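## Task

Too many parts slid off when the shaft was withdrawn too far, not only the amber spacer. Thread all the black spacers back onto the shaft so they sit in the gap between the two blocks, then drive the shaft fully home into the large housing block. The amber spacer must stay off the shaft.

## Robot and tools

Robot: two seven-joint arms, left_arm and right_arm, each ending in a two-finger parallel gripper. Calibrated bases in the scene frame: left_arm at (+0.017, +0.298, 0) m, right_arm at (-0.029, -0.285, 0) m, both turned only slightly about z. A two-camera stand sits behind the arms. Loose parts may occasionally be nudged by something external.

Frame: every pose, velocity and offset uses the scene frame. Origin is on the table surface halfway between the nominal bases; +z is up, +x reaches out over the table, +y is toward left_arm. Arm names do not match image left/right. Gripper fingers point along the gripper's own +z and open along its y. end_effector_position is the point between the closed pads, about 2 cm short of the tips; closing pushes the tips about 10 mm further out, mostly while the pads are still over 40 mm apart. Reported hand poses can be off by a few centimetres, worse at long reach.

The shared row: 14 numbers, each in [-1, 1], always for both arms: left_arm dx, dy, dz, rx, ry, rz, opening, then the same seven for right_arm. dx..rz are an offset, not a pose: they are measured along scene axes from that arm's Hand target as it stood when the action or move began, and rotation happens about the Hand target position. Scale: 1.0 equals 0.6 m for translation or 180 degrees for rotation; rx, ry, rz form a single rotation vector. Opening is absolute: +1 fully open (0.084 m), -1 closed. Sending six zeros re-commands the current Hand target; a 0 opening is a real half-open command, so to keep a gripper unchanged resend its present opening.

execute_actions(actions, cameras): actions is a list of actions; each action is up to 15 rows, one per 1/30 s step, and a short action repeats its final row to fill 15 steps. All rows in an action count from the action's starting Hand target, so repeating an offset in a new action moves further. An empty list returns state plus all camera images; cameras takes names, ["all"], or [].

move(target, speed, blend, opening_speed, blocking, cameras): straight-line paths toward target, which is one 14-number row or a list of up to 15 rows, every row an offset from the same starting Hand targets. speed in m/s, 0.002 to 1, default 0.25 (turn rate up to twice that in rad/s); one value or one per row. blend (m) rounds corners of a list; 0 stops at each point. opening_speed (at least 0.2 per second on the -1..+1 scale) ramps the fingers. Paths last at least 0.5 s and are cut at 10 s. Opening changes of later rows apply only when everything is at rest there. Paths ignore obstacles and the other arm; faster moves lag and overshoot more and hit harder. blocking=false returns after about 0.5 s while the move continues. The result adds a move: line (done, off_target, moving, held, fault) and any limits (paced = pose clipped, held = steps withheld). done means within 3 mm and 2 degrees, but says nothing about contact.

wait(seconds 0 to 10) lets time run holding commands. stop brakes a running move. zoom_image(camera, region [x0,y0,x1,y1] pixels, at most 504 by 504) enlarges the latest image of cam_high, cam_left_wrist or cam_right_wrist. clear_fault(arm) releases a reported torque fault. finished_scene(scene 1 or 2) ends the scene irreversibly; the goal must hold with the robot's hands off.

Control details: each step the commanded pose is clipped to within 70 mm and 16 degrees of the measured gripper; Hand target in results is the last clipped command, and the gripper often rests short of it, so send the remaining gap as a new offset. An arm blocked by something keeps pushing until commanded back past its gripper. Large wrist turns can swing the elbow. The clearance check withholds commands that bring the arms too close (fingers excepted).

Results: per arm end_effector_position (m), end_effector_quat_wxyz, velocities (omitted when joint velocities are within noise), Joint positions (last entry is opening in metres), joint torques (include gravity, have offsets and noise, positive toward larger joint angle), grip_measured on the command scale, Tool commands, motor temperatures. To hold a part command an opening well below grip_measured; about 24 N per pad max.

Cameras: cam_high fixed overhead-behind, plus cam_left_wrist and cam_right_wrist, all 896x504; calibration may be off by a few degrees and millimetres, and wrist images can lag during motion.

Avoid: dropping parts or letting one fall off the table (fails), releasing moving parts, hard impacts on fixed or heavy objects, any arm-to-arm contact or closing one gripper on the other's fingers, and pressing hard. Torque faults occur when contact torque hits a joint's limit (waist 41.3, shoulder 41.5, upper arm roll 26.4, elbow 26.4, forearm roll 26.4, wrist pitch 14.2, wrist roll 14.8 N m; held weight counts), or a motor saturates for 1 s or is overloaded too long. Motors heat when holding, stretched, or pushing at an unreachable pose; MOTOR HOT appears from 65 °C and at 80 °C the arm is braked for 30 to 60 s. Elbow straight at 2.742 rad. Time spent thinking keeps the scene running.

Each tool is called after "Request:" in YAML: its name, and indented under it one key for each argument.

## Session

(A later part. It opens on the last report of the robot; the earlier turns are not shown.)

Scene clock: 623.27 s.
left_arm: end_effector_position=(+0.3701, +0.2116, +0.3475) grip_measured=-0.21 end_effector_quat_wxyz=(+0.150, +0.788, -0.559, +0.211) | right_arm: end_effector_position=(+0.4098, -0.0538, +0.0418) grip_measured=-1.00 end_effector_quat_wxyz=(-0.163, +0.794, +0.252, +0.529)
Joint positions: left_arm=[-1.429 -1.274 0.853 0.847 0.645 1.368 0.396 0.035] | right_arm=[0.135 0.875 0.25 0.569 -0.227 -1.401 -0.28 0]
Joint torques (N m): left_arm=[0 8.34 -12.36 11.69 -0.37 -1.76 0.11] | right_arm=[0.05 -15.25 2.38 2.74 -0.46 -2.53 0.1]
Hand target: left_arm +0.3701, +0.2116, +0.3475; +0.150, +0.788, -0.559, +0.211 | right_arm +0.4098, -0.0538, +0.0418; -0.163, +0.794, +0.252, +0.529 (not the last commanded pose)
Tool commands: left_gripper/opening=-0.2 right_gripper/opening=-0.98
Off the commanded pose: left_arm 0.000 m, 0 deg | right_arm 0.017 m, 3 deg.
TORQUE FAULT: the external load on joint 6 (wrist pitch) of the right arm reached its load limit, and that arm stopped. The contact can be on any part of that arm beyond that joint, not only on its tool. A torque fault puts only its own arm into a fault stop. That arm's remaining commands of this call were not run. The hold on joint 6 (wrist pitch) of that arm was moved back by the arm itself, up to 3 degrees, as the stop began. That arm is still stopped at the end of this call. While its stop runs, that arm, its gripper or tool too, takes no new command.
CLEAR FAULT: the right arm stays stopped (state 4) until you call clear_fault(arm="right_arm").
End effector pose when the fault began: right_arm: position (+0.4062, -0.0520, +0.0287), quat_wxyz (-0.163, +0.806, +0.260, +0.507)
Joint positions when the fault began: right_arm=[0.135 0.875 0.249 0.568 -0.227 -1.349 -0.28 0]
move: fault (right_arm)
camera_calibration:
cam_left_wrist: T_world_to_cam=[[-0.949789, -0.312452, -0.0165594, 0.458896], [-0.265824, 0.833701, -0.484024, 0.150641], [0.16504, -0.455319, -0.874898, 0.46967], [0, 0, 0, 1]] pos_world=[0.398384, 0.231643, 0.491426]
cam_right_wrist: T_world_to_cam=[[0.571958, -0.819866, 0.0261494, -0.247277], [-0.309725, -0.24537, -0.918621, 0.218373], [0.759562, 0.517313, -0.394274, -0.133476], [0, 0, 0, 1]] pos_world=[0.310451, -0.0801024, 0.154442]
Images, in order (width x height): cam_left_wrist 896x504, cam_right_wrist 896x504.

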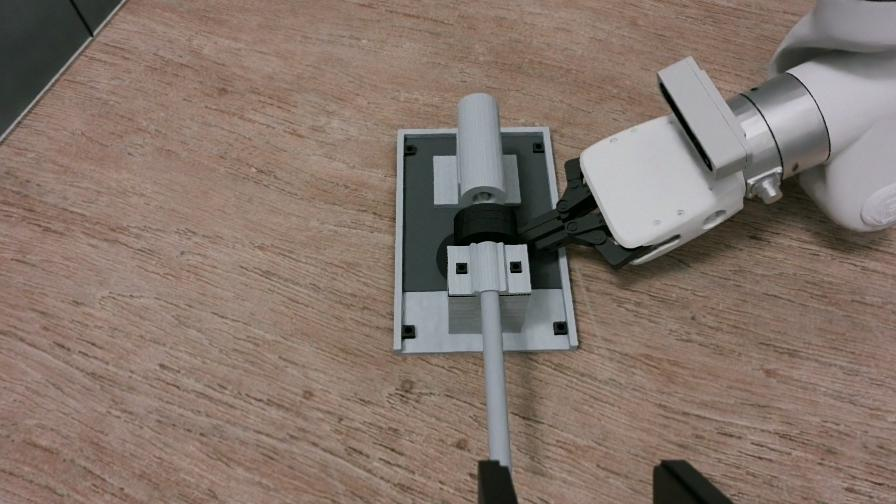

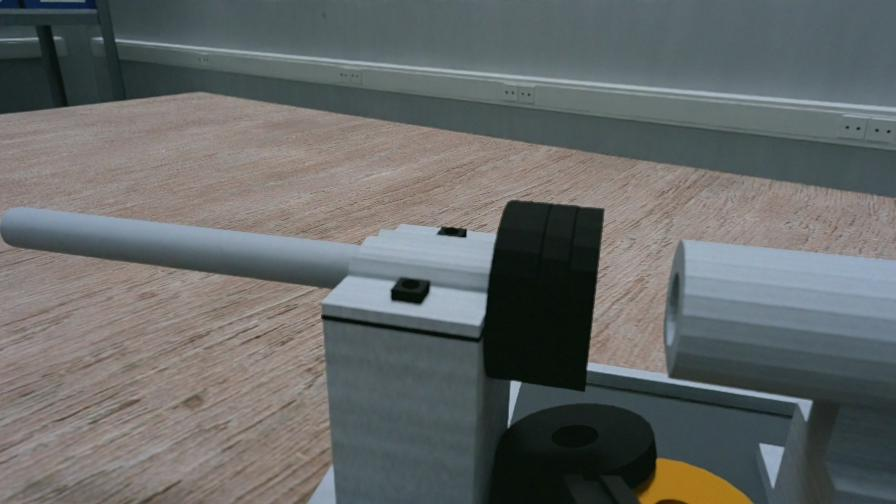

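Request:
clear_fault:
  arm: "right_arm"

Scene clock: 628.10 s.
left_arm: end_effector_position=(+0.3701, +0.2116, +0.3475) grip_measured=-0.21 end_effector_quat_wxyz=(+0.150, +0.788, -0.559, +0.211) | right_arm: end_effector_position=(+0.4098, -0.0538, +0.0418) grip_measured=-1.00 end_effector_quat_wxyz=(-0.163, +0.794, +0.252, +0.529)
Joint positions: left_arm=[-1.429 -1.274 0.853 0.847 0.645 1.368 0.396 0.035] | right_arm=[0.135 0.875 0.25 0.569 -0.227 -1.401 -0.28 0]
Joint torques (N m): left_arm=[0.08 8.43 -12.36 11.73 -0.34 -1.69 0.15] | right_arm=[0.24 -15.04 2.33 2.77 -0.4 -2.47 0.04]
Hand target: left_arm +0.3701, +0.2116, +0.3475; +0.150, +0.788, -0.559, +0.211 | right_arm +0.4098, -0.0538, +0.0418; -0.163, +0.794, +0.252, +0.529 (not the last commanded pose)
Tool commands: left_gripper/opening=-0.2 right_gripper/opening=-0.98
Off the commanded pose: left_arm 0.000 m, 0 deg | right_arm 0.017 m, 3 deg.
TORQUE FAULT, CONTINUED: the right arm's stop, for the torque fault of joint 6 (wrist pitch) that an earlier result reported, is over. The call counts as one of the actions that you can send in this scene. The hold on joint 6 (wrist pitch) of that arm was moved back by the arm itself, up to 3 degrees, as the stop began. That arm's target is now where it stood when the stop ended, not its last command. That arm's gripper keeps its grip as last carried out, and that arm accepts commands again: back off and push less far.
CLEAR FAULT: your call cleared the right arm's torque fault. If a joint's load stays at its limit, that arm stops again at once.

Request:
move:
  target:
    - [0,0,0,0,0,0,-0.2, -0.03,-0.01,0.02,0,0,0,-0.98]
  speed: 0.08
  cameras: ["cam_right_wrist"]

Request:
zoom_image:
  camera: "cam_right_wrist"
  region: [480, 354, 780, 504]

Scene clock: 665.47 s.
left_arm: end_effector_position=(+0.3701, +0.2116, +0.3475) grip_measured=-0.21 end_effector_quat_wxyz=(+0.150, +0.788, -0.559, +0.211) | right_arm: end_effector_position=(+0.3918, -0.0598, +0.0538) grip_measured=-1.00 end_effector_quat_wxyz=(-0.163, +0.794, +0.252, +0.529)
Joint positions: left_arm=[-1.429 -1.274 0.853 0.847 0.645 1.368 0.396 0.035] | right_arm=[0.133 0.831 0.256 0.491 -0.219 -1.436 -0.282 0]
Joint torques (N m): left_arm=[0.16 8.36 -12.28 11.81 -0.2 -1.79 0.09] | right_arm=[-0.34 -15.1 2.8 1.69 -0.39 -2.48 -0.1]
Hand target: left_arm +0.3701, +0.2116, +0.3475; +0.150, +0.788, -0.559, +0.211 | right_arm +0.3918, -0.0598, +0.0538; -0.163, +0.794, +0.252, +0.529
Off the commanded pose: left_arm 0.000 m, 0 deg | right_arm 0.000 m, 0 deg.
move: done
camera_calibration:
cam_right_wrist: T_world_to_cam=[[0.57196, -0.819865, 0.0261501, -0.242215], [-0.309794, -0.24542, -0.918584, 0.222359], [0.759532, 0.517292, -0.394359, -0.111948], [0, 0, 0, 1]] pos_world=[0.292451, -0.0861024, 0.166442]
Images, in order (width x height): cam_right_wrist 896x504.

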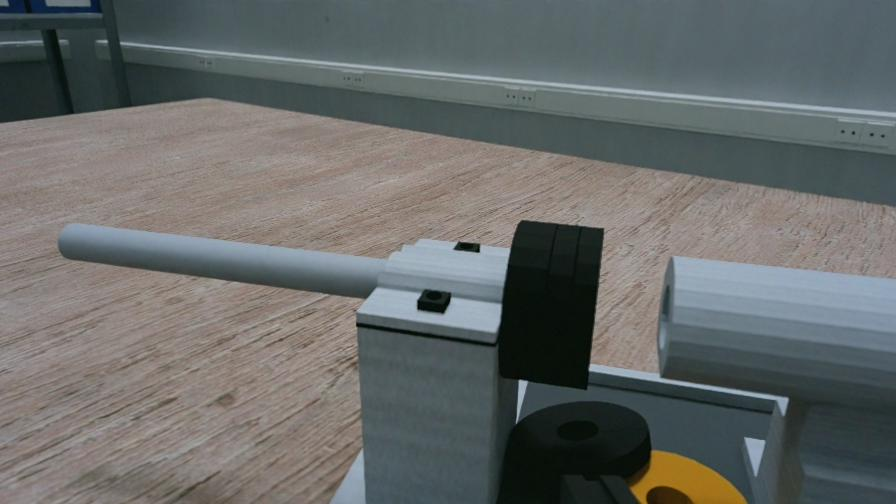

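Scaled by 1.680 from the camera's 896x504 image, which has a finer 1280x720 frame.

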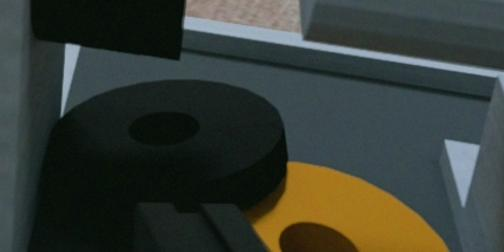

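Request:
move:
  target:
    - [0,0,0,0,0,0,-0.2, 0.024,0.013,-0.033,0,0,0,-0.98]
  speed: 0.05
  cameras: ["cam_right_wrist","cam_left_wrist"]

Request:
zoom_image:
  camera: "cam_left_wrist"
  region: [500, 150, 650, 280]

Request:
zoom_image:
  camera: "cam_right_wrist"
  region: [480, 354, 780, 504]

Scene clock: 692.83 s.
left_arm: end_effector_position=(+0.3701, +0.2116, +0.3475) grip_measured=-0.21 end_effector_quat_wxyz=(+0.150, +0.788, -0.559, +0.211) | right_arm: end_effector_position=(+0.4062, -0.0520, +0.0340) grip_measured=-1.00 end_effector_quat_wxyz=(-0.163, +0.794, +0.252, +0.529)
Joint positions: left_arm=[-1.429 -1.274 0.853 0.847 0.645 1.368 0.396 0.035] | right_arm=[0.145 0.908 0.25 0.579 -0.221 -1.422 -0.29 0]
Joint torques (N m): left_arm=[0.41 8.42 -12.32 11.8 -0.33 -1.79 0.1] | right_arm=[1.3 -15.18 2.42 2.63 -0.81 -2.18 -0.07]
Hand target: left_arm +0.3701, +0.2116, +0.3475; +0.150, +0.788, -0.559, +0.211 | right_arm +0.4062, -0.0520, +0.0340; -0.163, +0.794, +0.252, +0.529
Off the commanded pose: left_arm 0.000 m, 0 deg | right_arm 0.000 m, 0 deg.
move: done
camera_calibration:
cam_left_wrist: T_world_to_cam=[[-0.949789, -0.312452, -0.0165594, 0.458896], [-0.265824, 0.833701, -0.484024, 0.150641], [0.16504, -0.455319, -0.874898, 0.46967], [0, 0, 0, 1]] pos_world=[0.398384, 0.231643, 0.491426]
cam_right_wrist: T_world_to_cam=[[0.57196, -0.819865, 0.0261501, -0.243538], [-0.309794, -0.24542, -0.918584, 0.210547], [0.759532, 0.517292, -0.394359, -0.134728], [0, 0, 0, 1]] pos_world=[0.306851, -0.0783024, 0.146642]
Images, in order (width x height): cam_left_wrist 896x504, cam_right_wrist 896x504.

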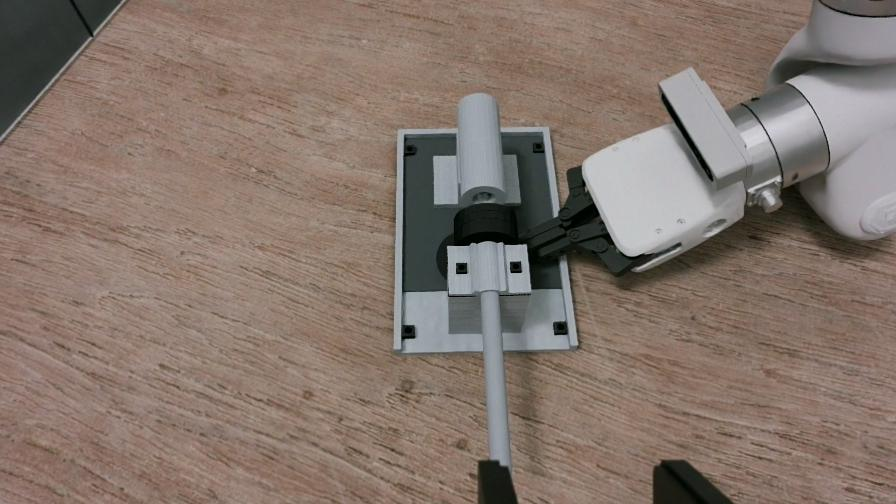

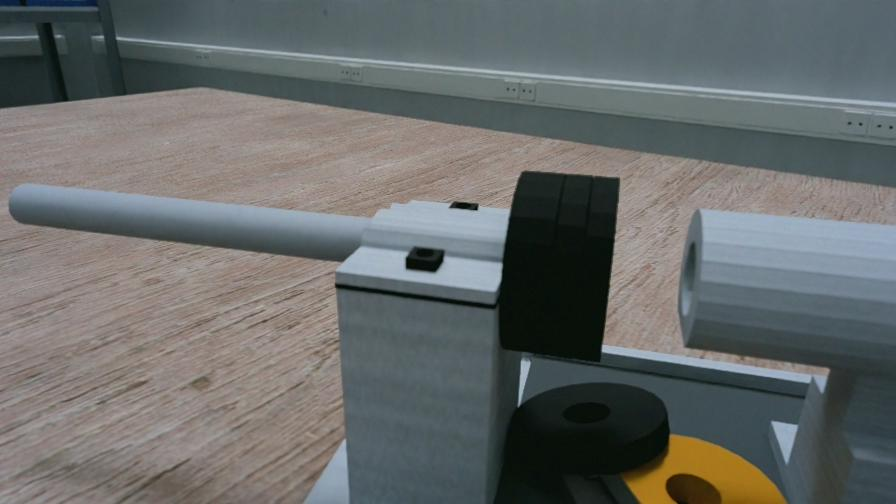

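Scaled by 3.360 from the camera's 896x504 image, which has a finer 1280x720 frame.

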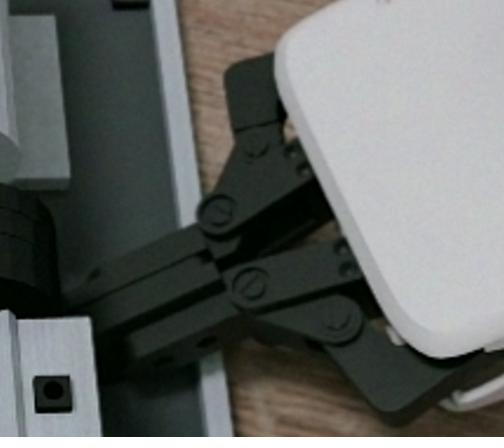

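Scaled by 1.680 from the camera's 896x504 image, which has a finer 1280x720 frame.

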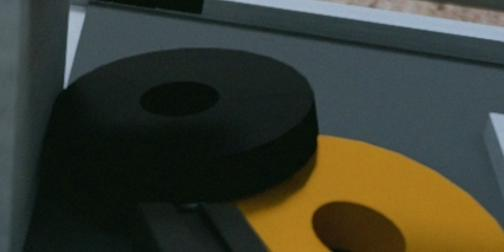

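Request:
move:
  target:
    - [0,0,0,0,0,0,-0.2, 0,0,-0.004,0,0,0,-0.98]
  speed: 0.02

Request:
move:
  target:
    - [0,0,0,0,0,0,-0.2, 0,0,-0.0025,0,0,0,-0.98]
  speed: 0.02

Scene clock: 703.90 s.
left_arm: end_effector_position=(+0.3701, +0.2116, +0.3475) grip_measured=-0.21 end_effector_quat_wxyz=(+0.150, +0.788, -0.559, +0.211) | right_arm: end_effector_position=(+0.4062, -0.0520, +0.0316) grip_measured=-1.00 end_effector_quat_wxyz=(-0.163, +0.794, +0.252, +0.529)
Joint positions: left_arm=[-1.429 -1.274 0.853 0.847 0.645 1.368 0.396 0.035] | right_arm=[0.146 0.918 0.248 0.585 -0.222 -1.426 -0.291 0]
Joint torques (N m): left_arm=[0.33 8.41 -12.25 11.71 -0.34 -1.82 0.03] | right_arm=[1.25 -15.08 2.36 2.49 -0.8 -2.3 -0.09]
Hand target: left_arm +0.3701, +0.2116, +0.3475; +0.150, +0.788, -0.559, +0.211 | right_arm +0.4062, -0.0520, +0.0316; -0.163, +0.794, +0.252, +0.529
Off the commanded pose: left_arm 0.000 m, 0 deg | right_arm 0.000 m, 0 deg.
move: done

Scene clock: 704.60 s.
left_arm: end_effector_position=(+0.3701, +0.2116, +0.3475) grip_measured=-0.21 end_effector_quat_wxyz=(+0.150, +0.788, -0.559, +0.211) | right_arm: end_effector_position=(+0.4062, -0.0520, +0.0303) grip_measured=-1.00 end_effector_quat_wxyz=(-0.163, +0.794, +0.252, +0.529)
Joint positions: left_arm=[-1.429 -1.274 0.853 0.847 0.645 1.368 0.396 0.035] | right_arm=[0.146 0.923 0.247 0.588 -0.223 -1.429 -0.292 0]
Joint torques (N m): left_arm=[0.31 8.36 -12.3 11.8 -0.36 -1.76 0.09] | right_arm=[1.27 -9.92 0.37 4 0.69 3.17 0]
Hand target: left_arm +0.3701, +0.2116, +0.3475; +0.150, +0.788, -0.559, +0.211 | right_arm +0.4062, -0.0520, +0.0301; -0.163, +0.794, +0.252, +0.529
Off the commanded pose: left_arm 0.000 m, 0 deg | right_arm 0.000 m, 0 deg.
move: done

Request:
move:
  target:
    - [0,0,0,0,0,0,-0.2, 0,0,0.003,0,0,0,-0.98]
    - [0,0,0,0,0,0,-0.2, 0.0467,0.0177,0.003,0,0,0,-0.98]
  speed: 0.04
  cameras: ["cam_right_wrist","cam_left_wrist"]

Request:
zoom_image:
  camera: "cam_right_wrist"
  region: [480, 304, 780, 504]

Scene clock: 715.37 s.
left_arm: end_effector_position=(+0.3701, +0.2116, +0.3475) grip_measured=-0.21 end_effector_quat_wxyz=(+0.150, +0.788, -0.559, +0.211) | right_arm: end_effector_position=(+0.4342, -0.0414, +0.0319) grip_measured=-1.00 end_effector_quat_wxyz=(-0.163, +0.794, +0.252, +0.529)
Joint positions: left_arm=[-1.429 -1.274 0.853 0.847 0.645 1.368 0.396 0.035] | right_arm=[0.145 0.913 0.253 0.668 -0.222 -1.34 -0.273 0]
Joint torques (N m): left_arm=[0.47 8.48 -12.27 11.84 -0.45 -1.74 0.07] | right_arm=[-0.19 -15.68 2.98 4.32 -0.71 -1.97 0.31]
Hand target: left_arm +0.3701, +0.2116, +0.3475; +0.150, +0.788, -0.559, +0.211 | right_arm +0.4342, -0.0414, +0.0319; -0.163, +0.794, +0.252, +0.529
Off the commanded pose: left_arm 0.000 m, 0 deg | right_arm 0.000 m, 0 deg.
move: done
camera_calibration:
cam_left_wrist: T_world_to_cam=[[-0.949789, -0.312452, -0.0165594, 0.458896], [-0.265824, 0.833701, -0.484024, 0.150641], [0.16504, -0.455319, -0.874898, 0.46967], [0, 0, 0, 1]] pos_world=[0.398384, 0.231643, 0.491426]
cam_right_wrist: T_world_to_cam=[[0.571958, -0.819866, 0.0261494, -0.250725], [-0.309725, -0.24537, -0.918621, 0.219903], [0.759562, 0.517313, -0.394274, -0.162379], [0, 0, 0, 1]] pos_world=[0.334851, -0.0676024, 0.144542]
Images, in order (width x height): cam_left_wrist 896x504, cam_right_wrist 896x504.

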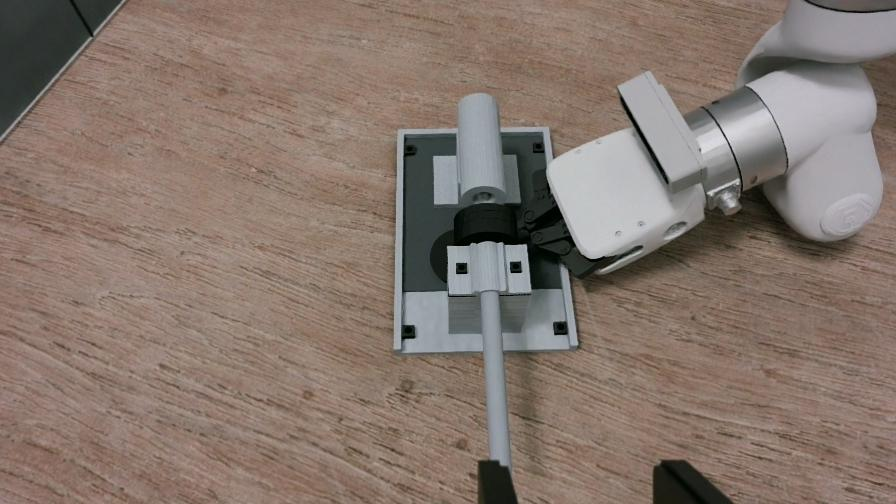

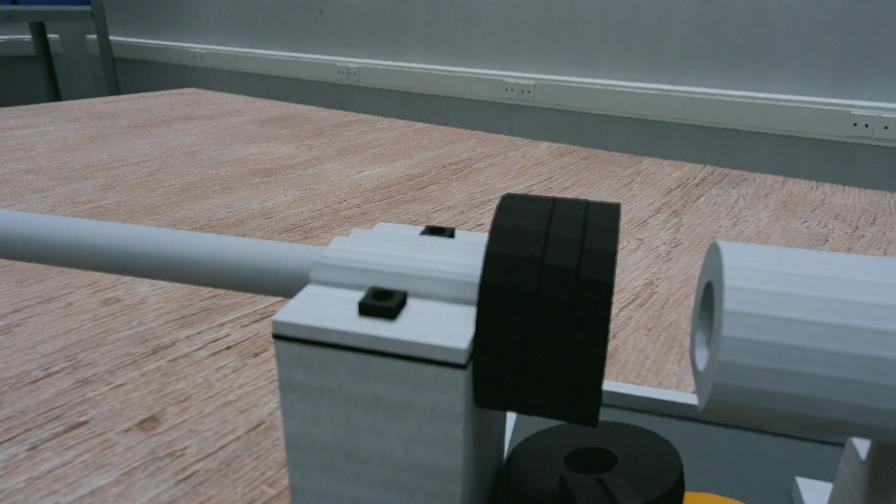

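Scaled by 1.680 from the camera's 896x504 image, which has a finer 1280x720 frame.

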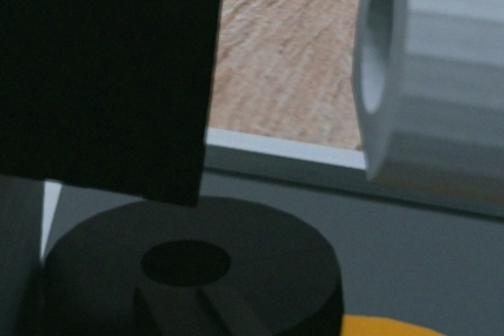

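Request:
move:
  target:
    - [0,0,0,0,0,0,-0.2, 0.0218,0.0083,0,0,0,0,-0.98]
  speed: 0.04
  cameras: ["cam_right_wrist","cam_left_wrist"]

Request:
zoom_image:
  camera: "cam_left_wrist"
  region: [390, 110, 590, 360]

Scene clock: 722.23 s.
left_arm: end_effector_position=(+0.3701, +0.2116, +0.3475) grip_measured=-0.21 end_effector_quat_wxyz=(+0.150, +0.788, -0.559, +0.211) | right_arm: end_effector_position=(+0.4472, -0.0363, +0.0319) grip_measured=-1.00 end_effector_quat_wxyz=(-0.163, +0.794, +0.252, +0.529)
Joint positions: left_arm=[-1.429 -1.274 0.853 0.847 0.645 1.368 0.396 0.035] | right_arm=[0.145 0.915 0.255 0.709 -0.223 -1.301 -0.266 0]
Joint torques (N m): left_arm=[0.37 8.48 -12.3 11.9 -0.42 -1.77 0.04] | right_arm=[-7.12 -16.28 -2.15 6.6 1.91 -2.02 0.19]
Hand target: left_arm +0.3701, +0.2116, +0.3475; +0.150, +0.788, -0.559, +0.211 | right_arm +0.4473, -0.0364, +0.0319; -0.163, +0.794, +0.252, +0.529
Off the commanded pose: left_arm 0.000 m, 0 deg | right_arm 0.000 m, 0 deg.
move: done
camera_calibration:
cam_left_wrist: T_world_to_cam=[[-0.949789, -0.312452, -0.0165594, 0.458896], [-0.265824, 0.833701, -0.484024, 0.150641], [0.16504, -0.455319, -0.874898, 0.46967], [0, 0, 0, 1]] pos_world=[0.398384, 0.231643, 0.491426]
cam_right_wrist: T_world_to_cam=[[0.572067, -0.819792, 0.0260977, -0.254087], [-0.309797, -0.245425, -0.918582, 0.225173], [0.759451, 0.517405, -0.394369, -0.174782], [0, 0, 0, 1]] pos_world=[0.347851, -0.0626026, 0.144542]
Images, in order (width x height): cam_left_wrist 896x504, cam_right_wrist 896x504.

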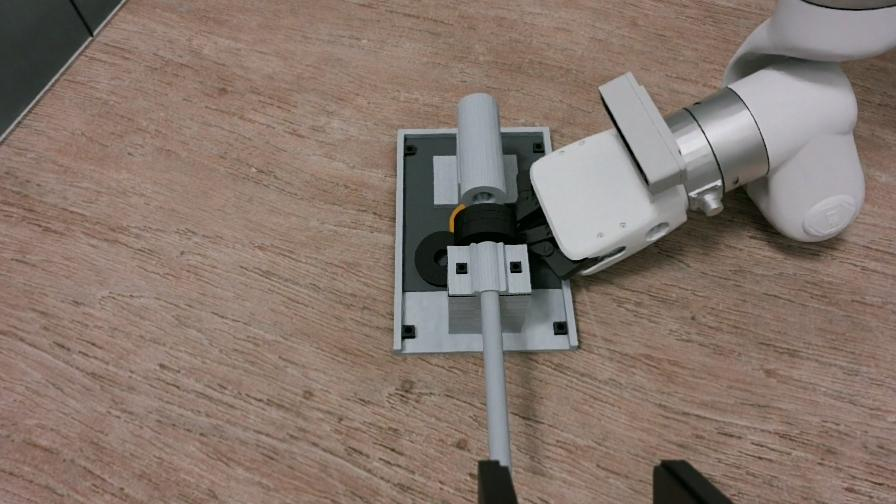

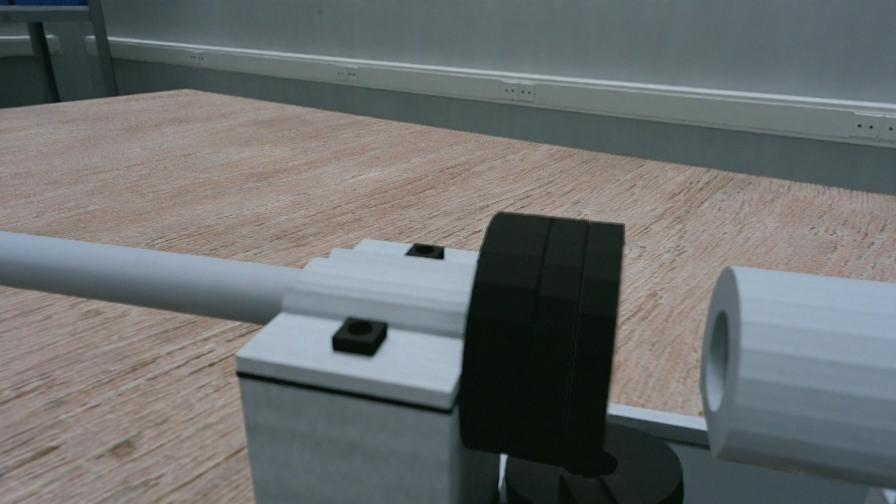

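Scaled by 2.016 from the camera's 896x504 image, which has a finer 1280x720 frame.

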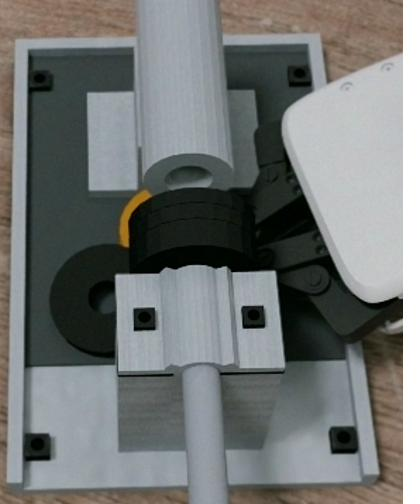

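Request:
move:
  target:
    - [0,0,0,0,0,0,-0.2, -0.0973,-0.07,0.0585,0,0,0,-0.98]
  speed: 0.1
  cameras: ["cam_right_wrist","cam_left_wrist"]

Request:
zoom_image:
  camera: "cam_left_wrist"
  region: [380, 110, 600, 360]

Request:
zoom_image:
  camera: "cam_right_wrist"
  region: [480, 254, 780, 504]

Scene clock: 738.87 s.
left_arm: end_effector_position=(+0.3701, +0.2116, +0.3475) grip_measured=-0.21 end_effector_quat_wxyz=(+0.150, +0.788, -0.559, +0.211) | right_arm: end_effector_position=(+0.3889, -0.0784, +0.0670) grip_measured=-1.00 end_effector_quat_wxyz=(-0.163, +0.794, +0.252, +0.529)
Joint positions: left_arm=[-1.429 -1.274 0.853 0.847 0.645 1.368 0.396 0.035] | right_arm=[0.089 0.77 0.23 0.435 -0.277 -1.427 -0.269 0]
Joint torques (N m): left_arm=[0.44 8.45 -12.46 11.79 -0.31 -1.78 0.03] | right_arm=[-0.67 -14.87 1.84 1.63 -0.83 -2.49 -0.15]
Hand target: left_arm +0.3701, +0.2116, +0.3475; +0.150, +0.788, -0.559, +0.211 | right_arm +0.3889, -0.0784, +0.0670; -0.163, +0.794, +0.252, +0.529
Off the commanded pose: left_arm 0.000 m, 0 deg | right_arm 0.000 m, 0 deg.
move: done
camera_calibration:
cam_left_wrist: T_world_to_cam=[[-0.949789, -0.312452, -0.0165594, 0.458896], [-0.265824, 0.833701, -0.484024, 0.150641], [0.16504, -0.455319, -0.874898, 0.46967], [0, 0, 0, 1]] pos_world=[0.398384, 0.231643, 0.491426]
cam_right_wrist: T_world_to_cam=[[0.571958, -0.819866, 0.0261494, -0.25615], [-0.309725, -0.24537, -0.918621, 0.229013], [0.759562, 0.517313, -0.394274, -0.0949396], [0, 0, 0, 1]] pos_world=[0.289551, -0.104702, 0.179642]
Images, in order (width x height): cam_left_wrist 896x504, cam_right_wrist 896x504.

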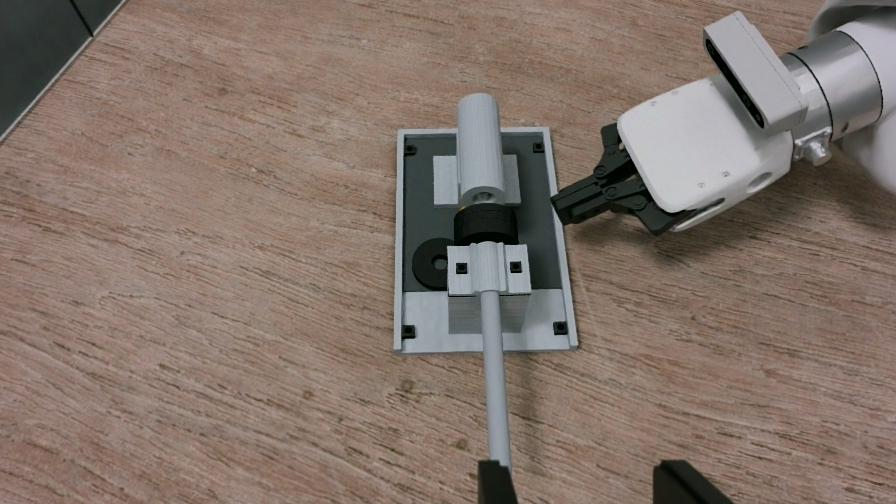

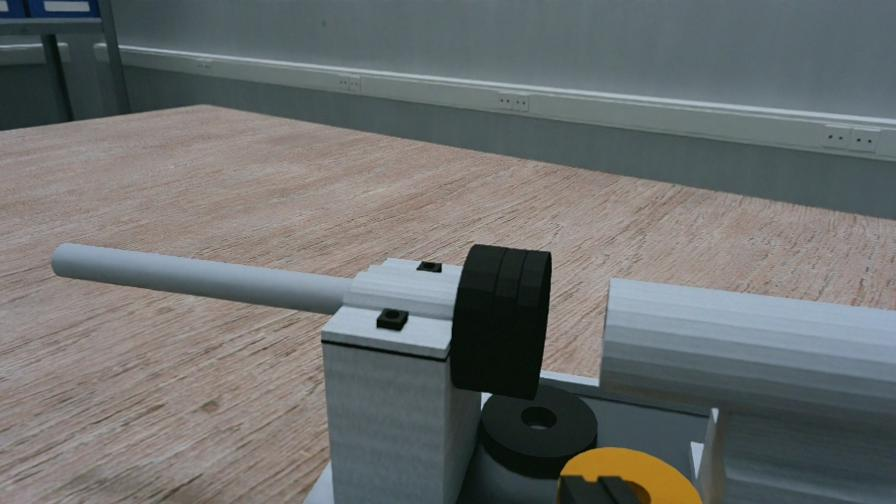

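Scaled by 2.016 from the camera's 896x504 image, which has a finer 1280x720 frame.

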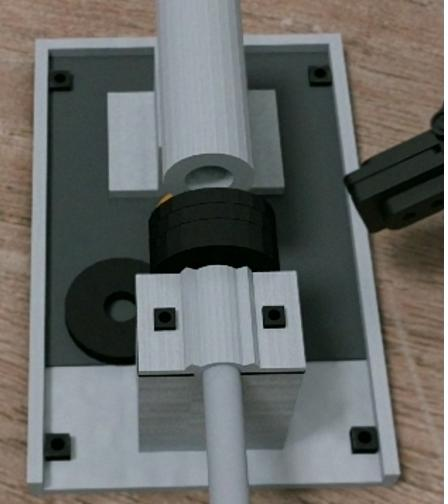

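Scaled by 1.680 from the camera's 896x504 image, which has a finer 1280x720 frame.

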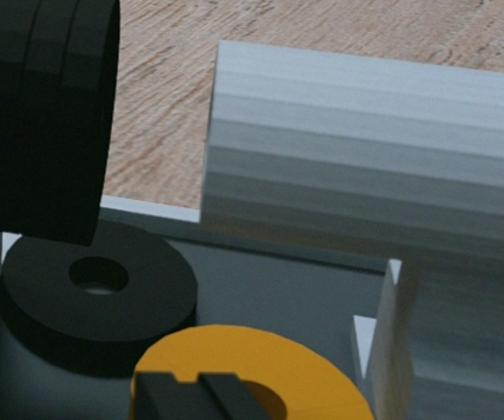

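Request:
move:
  target:
    - [0,0,0,0,0,0,-0.38, -0.08,-0.065,0.06,0,0,0,-0.98]
    - [0.05,-0.1,0.0,0,0,0,-0.38, -0.08,-0.065,0.06,0,0,0,-0.98]
  speed: 0.15
  cameras: ["cam_right_wrist","cam_left_wrist"]

Request:
zoom_image:
  camera: "cam_right_wrist"
  region: [380, 254, 680, 504]

Scene clock: 845.70 s.
left_arm: end_effector_position=(+0.4001, +0.1516, +0.3475) grip_measured=-0.40 end_effector_quat_wxyz=(+0.150, +0.788, -0.559, +0.211) | right_arm: end_effector_position=(+0.3409, -0.1174, +0.1030) grip_measured=-1.00 end_effector_quat_wxyz=(-0.163, +0.794, +0.252, +0.529)
Joint positions: left_arm=[-1.59 -1.136 0.929 0.911 0.665 1.244 0.325 0.027] | right_arm=[0.018 0.615 0.181 0.207 -0.38 -1.497 -0.271 0]
Joint torques (N m): left_arm=[-0.35 7.79 -12.62 13.09 0.01 -1.91 -0.1] | right_arm=[-0.63 -12.48 1.23 0.27 -0.81 -2.2 0.18]
Hand target: left_arm +0.4001, +0.1516, +0.3475; +0.150, +0.788, -0.559, +0.211 | right_arm +0.3409, -0.1174, +0.1030; -0.163, +0.794, +0.252, +0.529
Off the commanded pose: left_arm 0.000 m, 0 deg | right_arm 0.000 m, 0 deg.
move: done
camera_calibration:
cam_left_wrist: T_world_to_cam=[[-0.949786, -0.312465, -0.0165162, 0.468622], [-0.265841, 0.833653, -0.484097, 0.208689], [0.165032, -0.455398, -0.874858, 0.437396], [0, 0, 0, 1]] pos_world=[0.428384, 0.171643, 0.491425]
cam_right_wrist: T_world_to_cam=[[0.57196, -0.819865, 0.0261501, -0.261613], [-0.309794, -0.24542, -0.918584, 0.237649], [0.759532, 0.517292, -0.394359, -0.0240889], [0, 0, 0, 1]] pos_world=[0.241551, -0.143702, 0.215642]
Images, in order (width x height): cam_left_wrist 896x504, cam_right_wrist 896x504.

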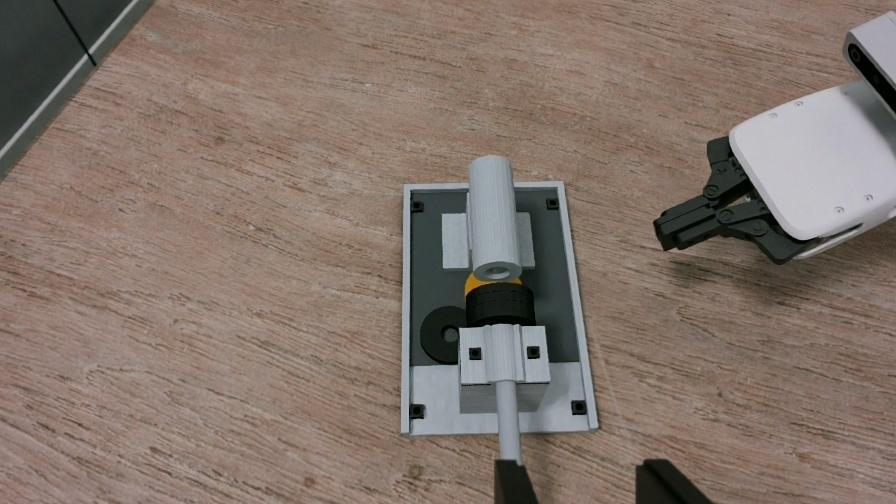

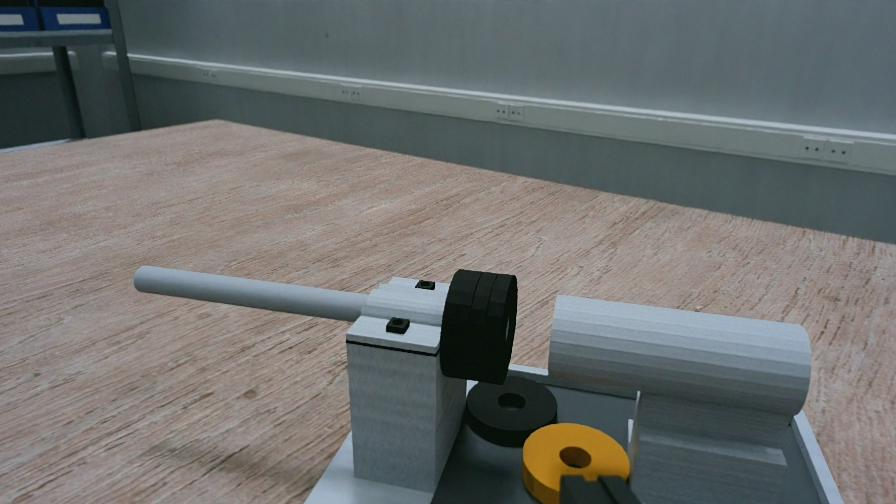

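Scaled by 1.680 from the camera's 896x504 image, which has a finer 1280x720 frame.

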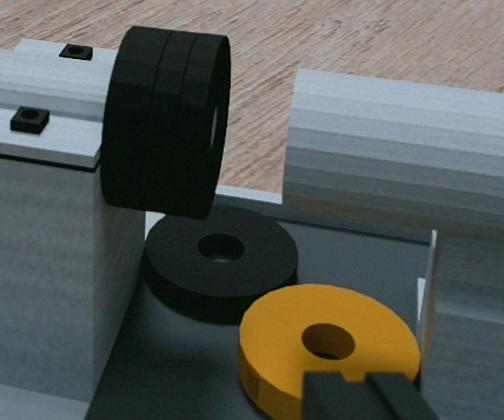

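Request:
zoom_image:
  camera: "cam_left_wrist"
  region: [400, 260, 560, 400]

Scaled by 3.150 from the camera's 896x504 image, which has a finer 1280x720 frame.

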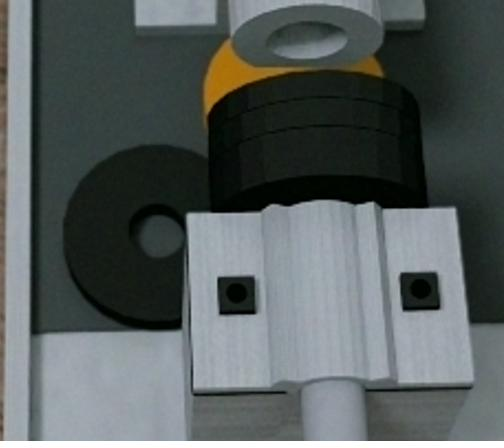

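Request:
move:
  target:
    - [0.2166,-0.1527,-0.1625,-0.0572,0.0099,-0.3245,-0.38, 0,0,0,0,0,0,-0.98]
  speed: 0.25
  cameras: ["all"]

Scene clock: 881.07 s.
left_arm: end_effector_position=(+0.5300, +0.0600, +0.2500) grip_measured=-0.40 end_effector_quat_wxyz=(-0.309, -0.403, +0.849, -0.147) | right_arm: end_effector_position=(+0.3409, -0.1174, +0.1030) grip_measured=-1.00 end_effector_quat_wxyz=(-0.163, +0.794, +0.252, +0.529)
Joint positions: left_arm=[-2.545 -1.286 1.466 1.885 0.624 1.684 1.421 0.027] | right_arm=[0.018 0.615 0.181 0.207 -0.38 -1.497 -0.271 0]
Joint torques (N m): left_arm=[-0.66 24 -15.99 4.18 -1.49 -1.12 0.2] | right_arm=[0.03 -12.22 1.46 0.4 -0.86 -2.27 0.11]
Hand target: left_arm +0.5300, +0.0600, +0.2500; -0.309, -0.403, +0.849, -0.147 | right_arm +0.3409, -0.1174, +0.1030; -0.163, +0.794, +0.252, +0.529
Off the commanded pose: left_arm 0.000 m, 0 deg | right_arm 0.000 m, 0 deg.
move: done
camera_calibration:
cam_left_wrist: T_world_to_cam=[[-0.763981, 0.644926, -0.020101, 0.406898], [0.511307, 0.586105, -0.628527, -0.0885633], [-0.393572, -0.49046, -0.777528, 0.562735], [0, 0, 0, 1]] pos_world=[0.577622, 0.0654871, 0.390057]
cam_right_wrist: T_world_to_cam=[[0.57196, -0.819865, 0.0261501, -0.261613], [-0.309794, -0.24542, -0.918584, 0.237649], [0.759532, 0.517292, -0.394359, -0.0240889], [0, 0, 0, 1]] pos_world=[0.241551, -0.143702, 0.215642]

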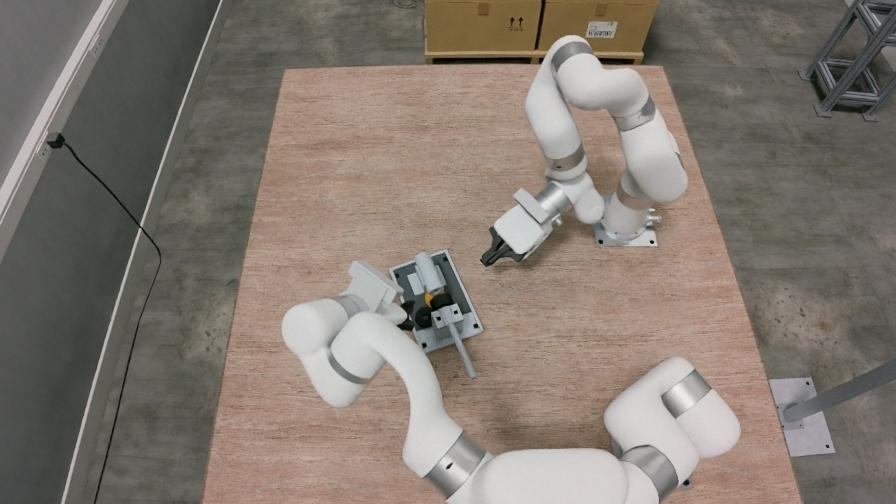

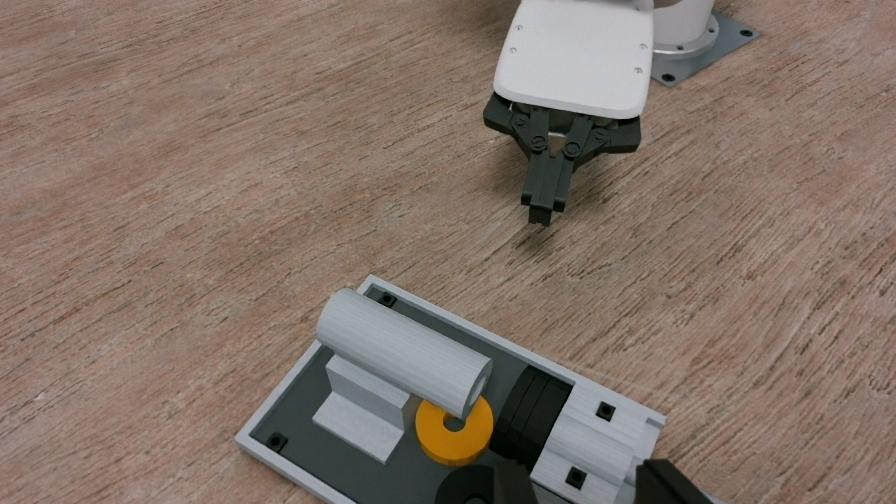

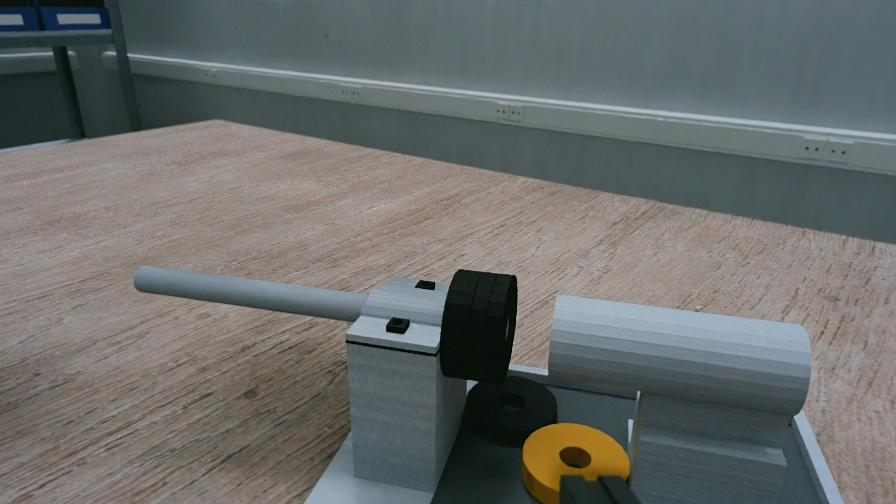

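Request:
zoom_image:
  camera: "cam_left_wrist"
  region: [480, 90, 640, 240]

Request:
zoom_image:
  camera: "cam_left_wrist"
  region: [400, 384, 720, 504]

Scaled by 3.150 from the camera's 896x504 image, which has a finer 1280x720 frame.

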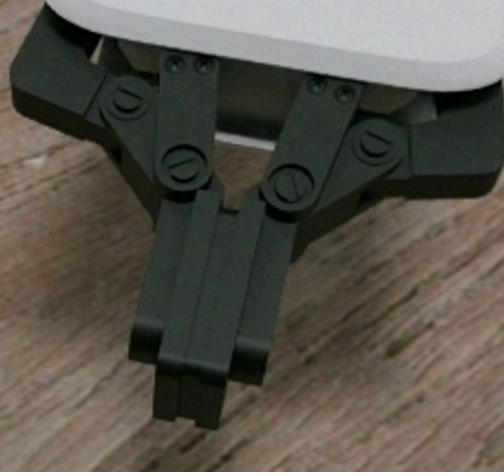

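Scaled by 1.575 from the camera's 896x504 image, which has a finer 1280x720 frame.

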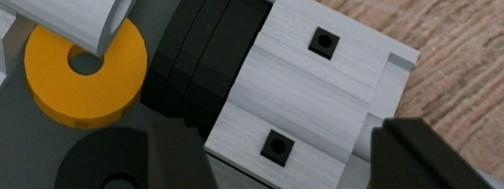

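Request:
move:
  target:
    - [-0.0140,-0.0910,-0.2988,0,0,0,-0.38, 0,0,0,0,0,0,-0.98]
  speed: 0.15
  cameras: ["cam_left_wrist","cam_right_wrist"]

Request:
zoom_image:
  camera: "cam_left_wrist"
  region: [440, 304, 760, 504]

Request:
zoom_image:
  camera: "cam_right_wrist"
  region: [380, 254, 680, 504]

Scene clock: 897.97 s.
left_arm: end_effector_position=(+0.5216, +0.0054, +0.0708) grip_measured=-0.40 end_effector_quat_wxyz=(-0.309, -0.403, +0.849, -0.147) | right_arm: end_effector_position=(+0.3409, -0.1174, +0.1030) grip_measured=-1.00 end_effector_quat_wxyz=(-0.163, +0.794, +0.252, +0.529)
Joint positions: left_arm=[-2.58 -1.511 1.66 1.709 0.803 1.375 1.461 0.027] | right_arm=[0.018 0.615 0.181 0.207 -0.38 -1.497 -0.271 0]
Joint torques (N m): left_arm=[-0.68 22.68 -17.96 1.72 -0.75 -1.22 0.21] | right_arm=[-0.06 -12.45 1.38 0.33 -0.68 -2.24 0.04]
Hand target: left_arm +0.5216, +0.0054, +0.0708; -0.309, -0.403, +0.849, -0.147 | right_arm +0.3409, -0.1174, +0.1030; -0.163, +0.794, +0.252, +0.529
Off the commanded pose: left_arm 0.000 m, 0 deg | right_arm 0.000 m, 0 deg.
move: done
camera_calibration:
cam_left_wrist: T_world_to_cam=[[-0.763981, 0.644926, -0.020101, 0.432091], [0.511307, 0.586105, -0.628527, -0.164899], [-0.393572, -0.49046, -0.777528, 0.393316], [0, 0, 0, 1]] pos_world=[0.569222, 0.0108871, 0.210857]
cam_right_wrist: T_world_to_cam=[[0.57196, -0.819865, 0.0261501, -0.261613], [-0.309794, -0.24542, -0.918584, 0.237649], [0.759532, 0.517292, -0.394359, -0.0240889], [0, 0, 0, 1]] pos_world=[0.241551, -0.143702, 0.215642]
Images, in order (width x height): cam_left_wrist 896x504, cam_right_wrist 896x504.

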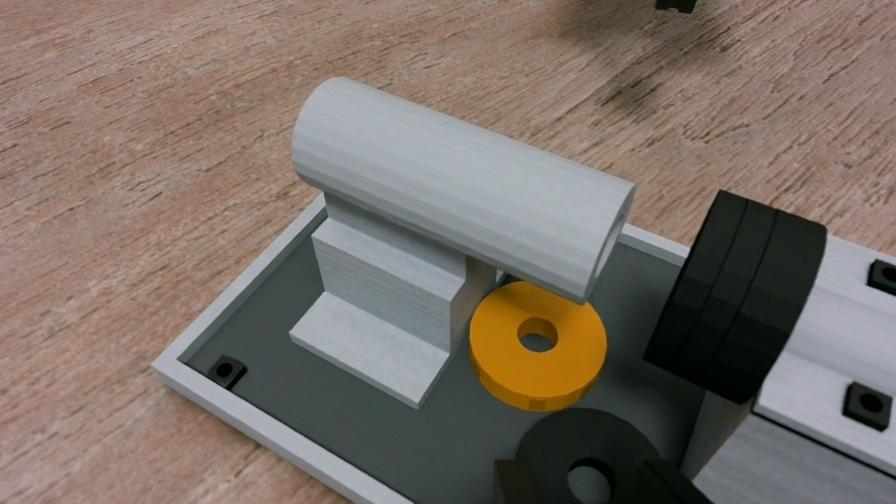

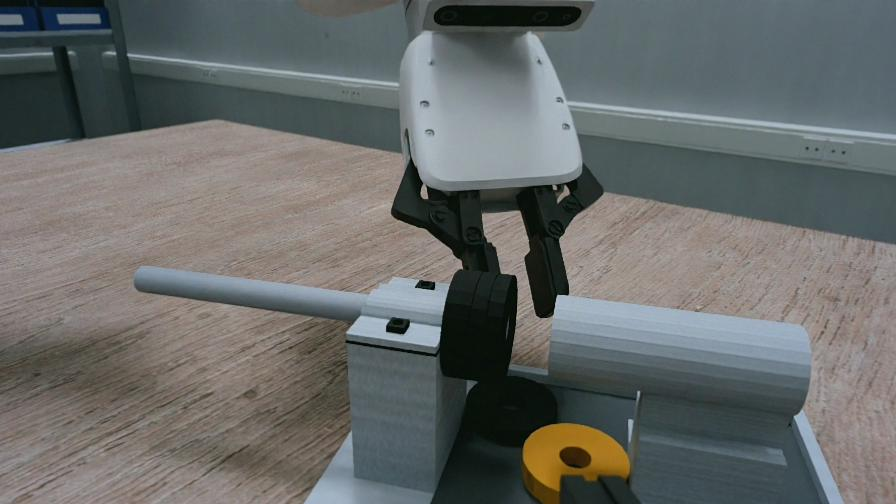

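Scaled by 1.575 from the camera's 896x504 image, which has a finer 1280x720 frame.

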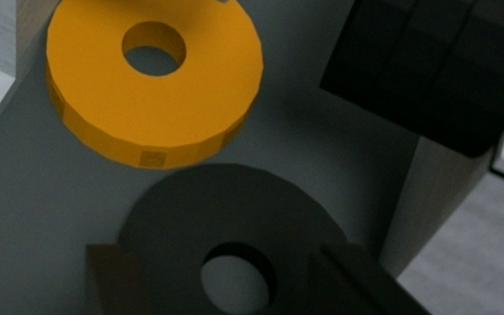

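Scaled by 1.680 from the camera's 896x504 image, which has a finer 1280x720 frame.

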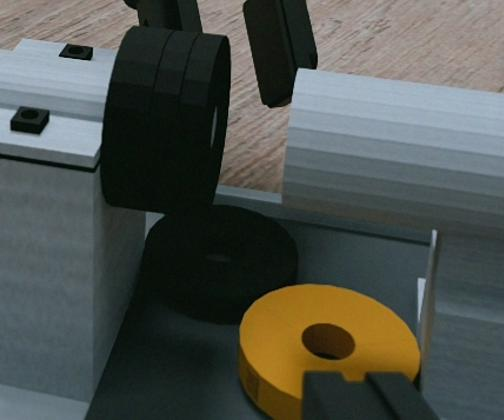

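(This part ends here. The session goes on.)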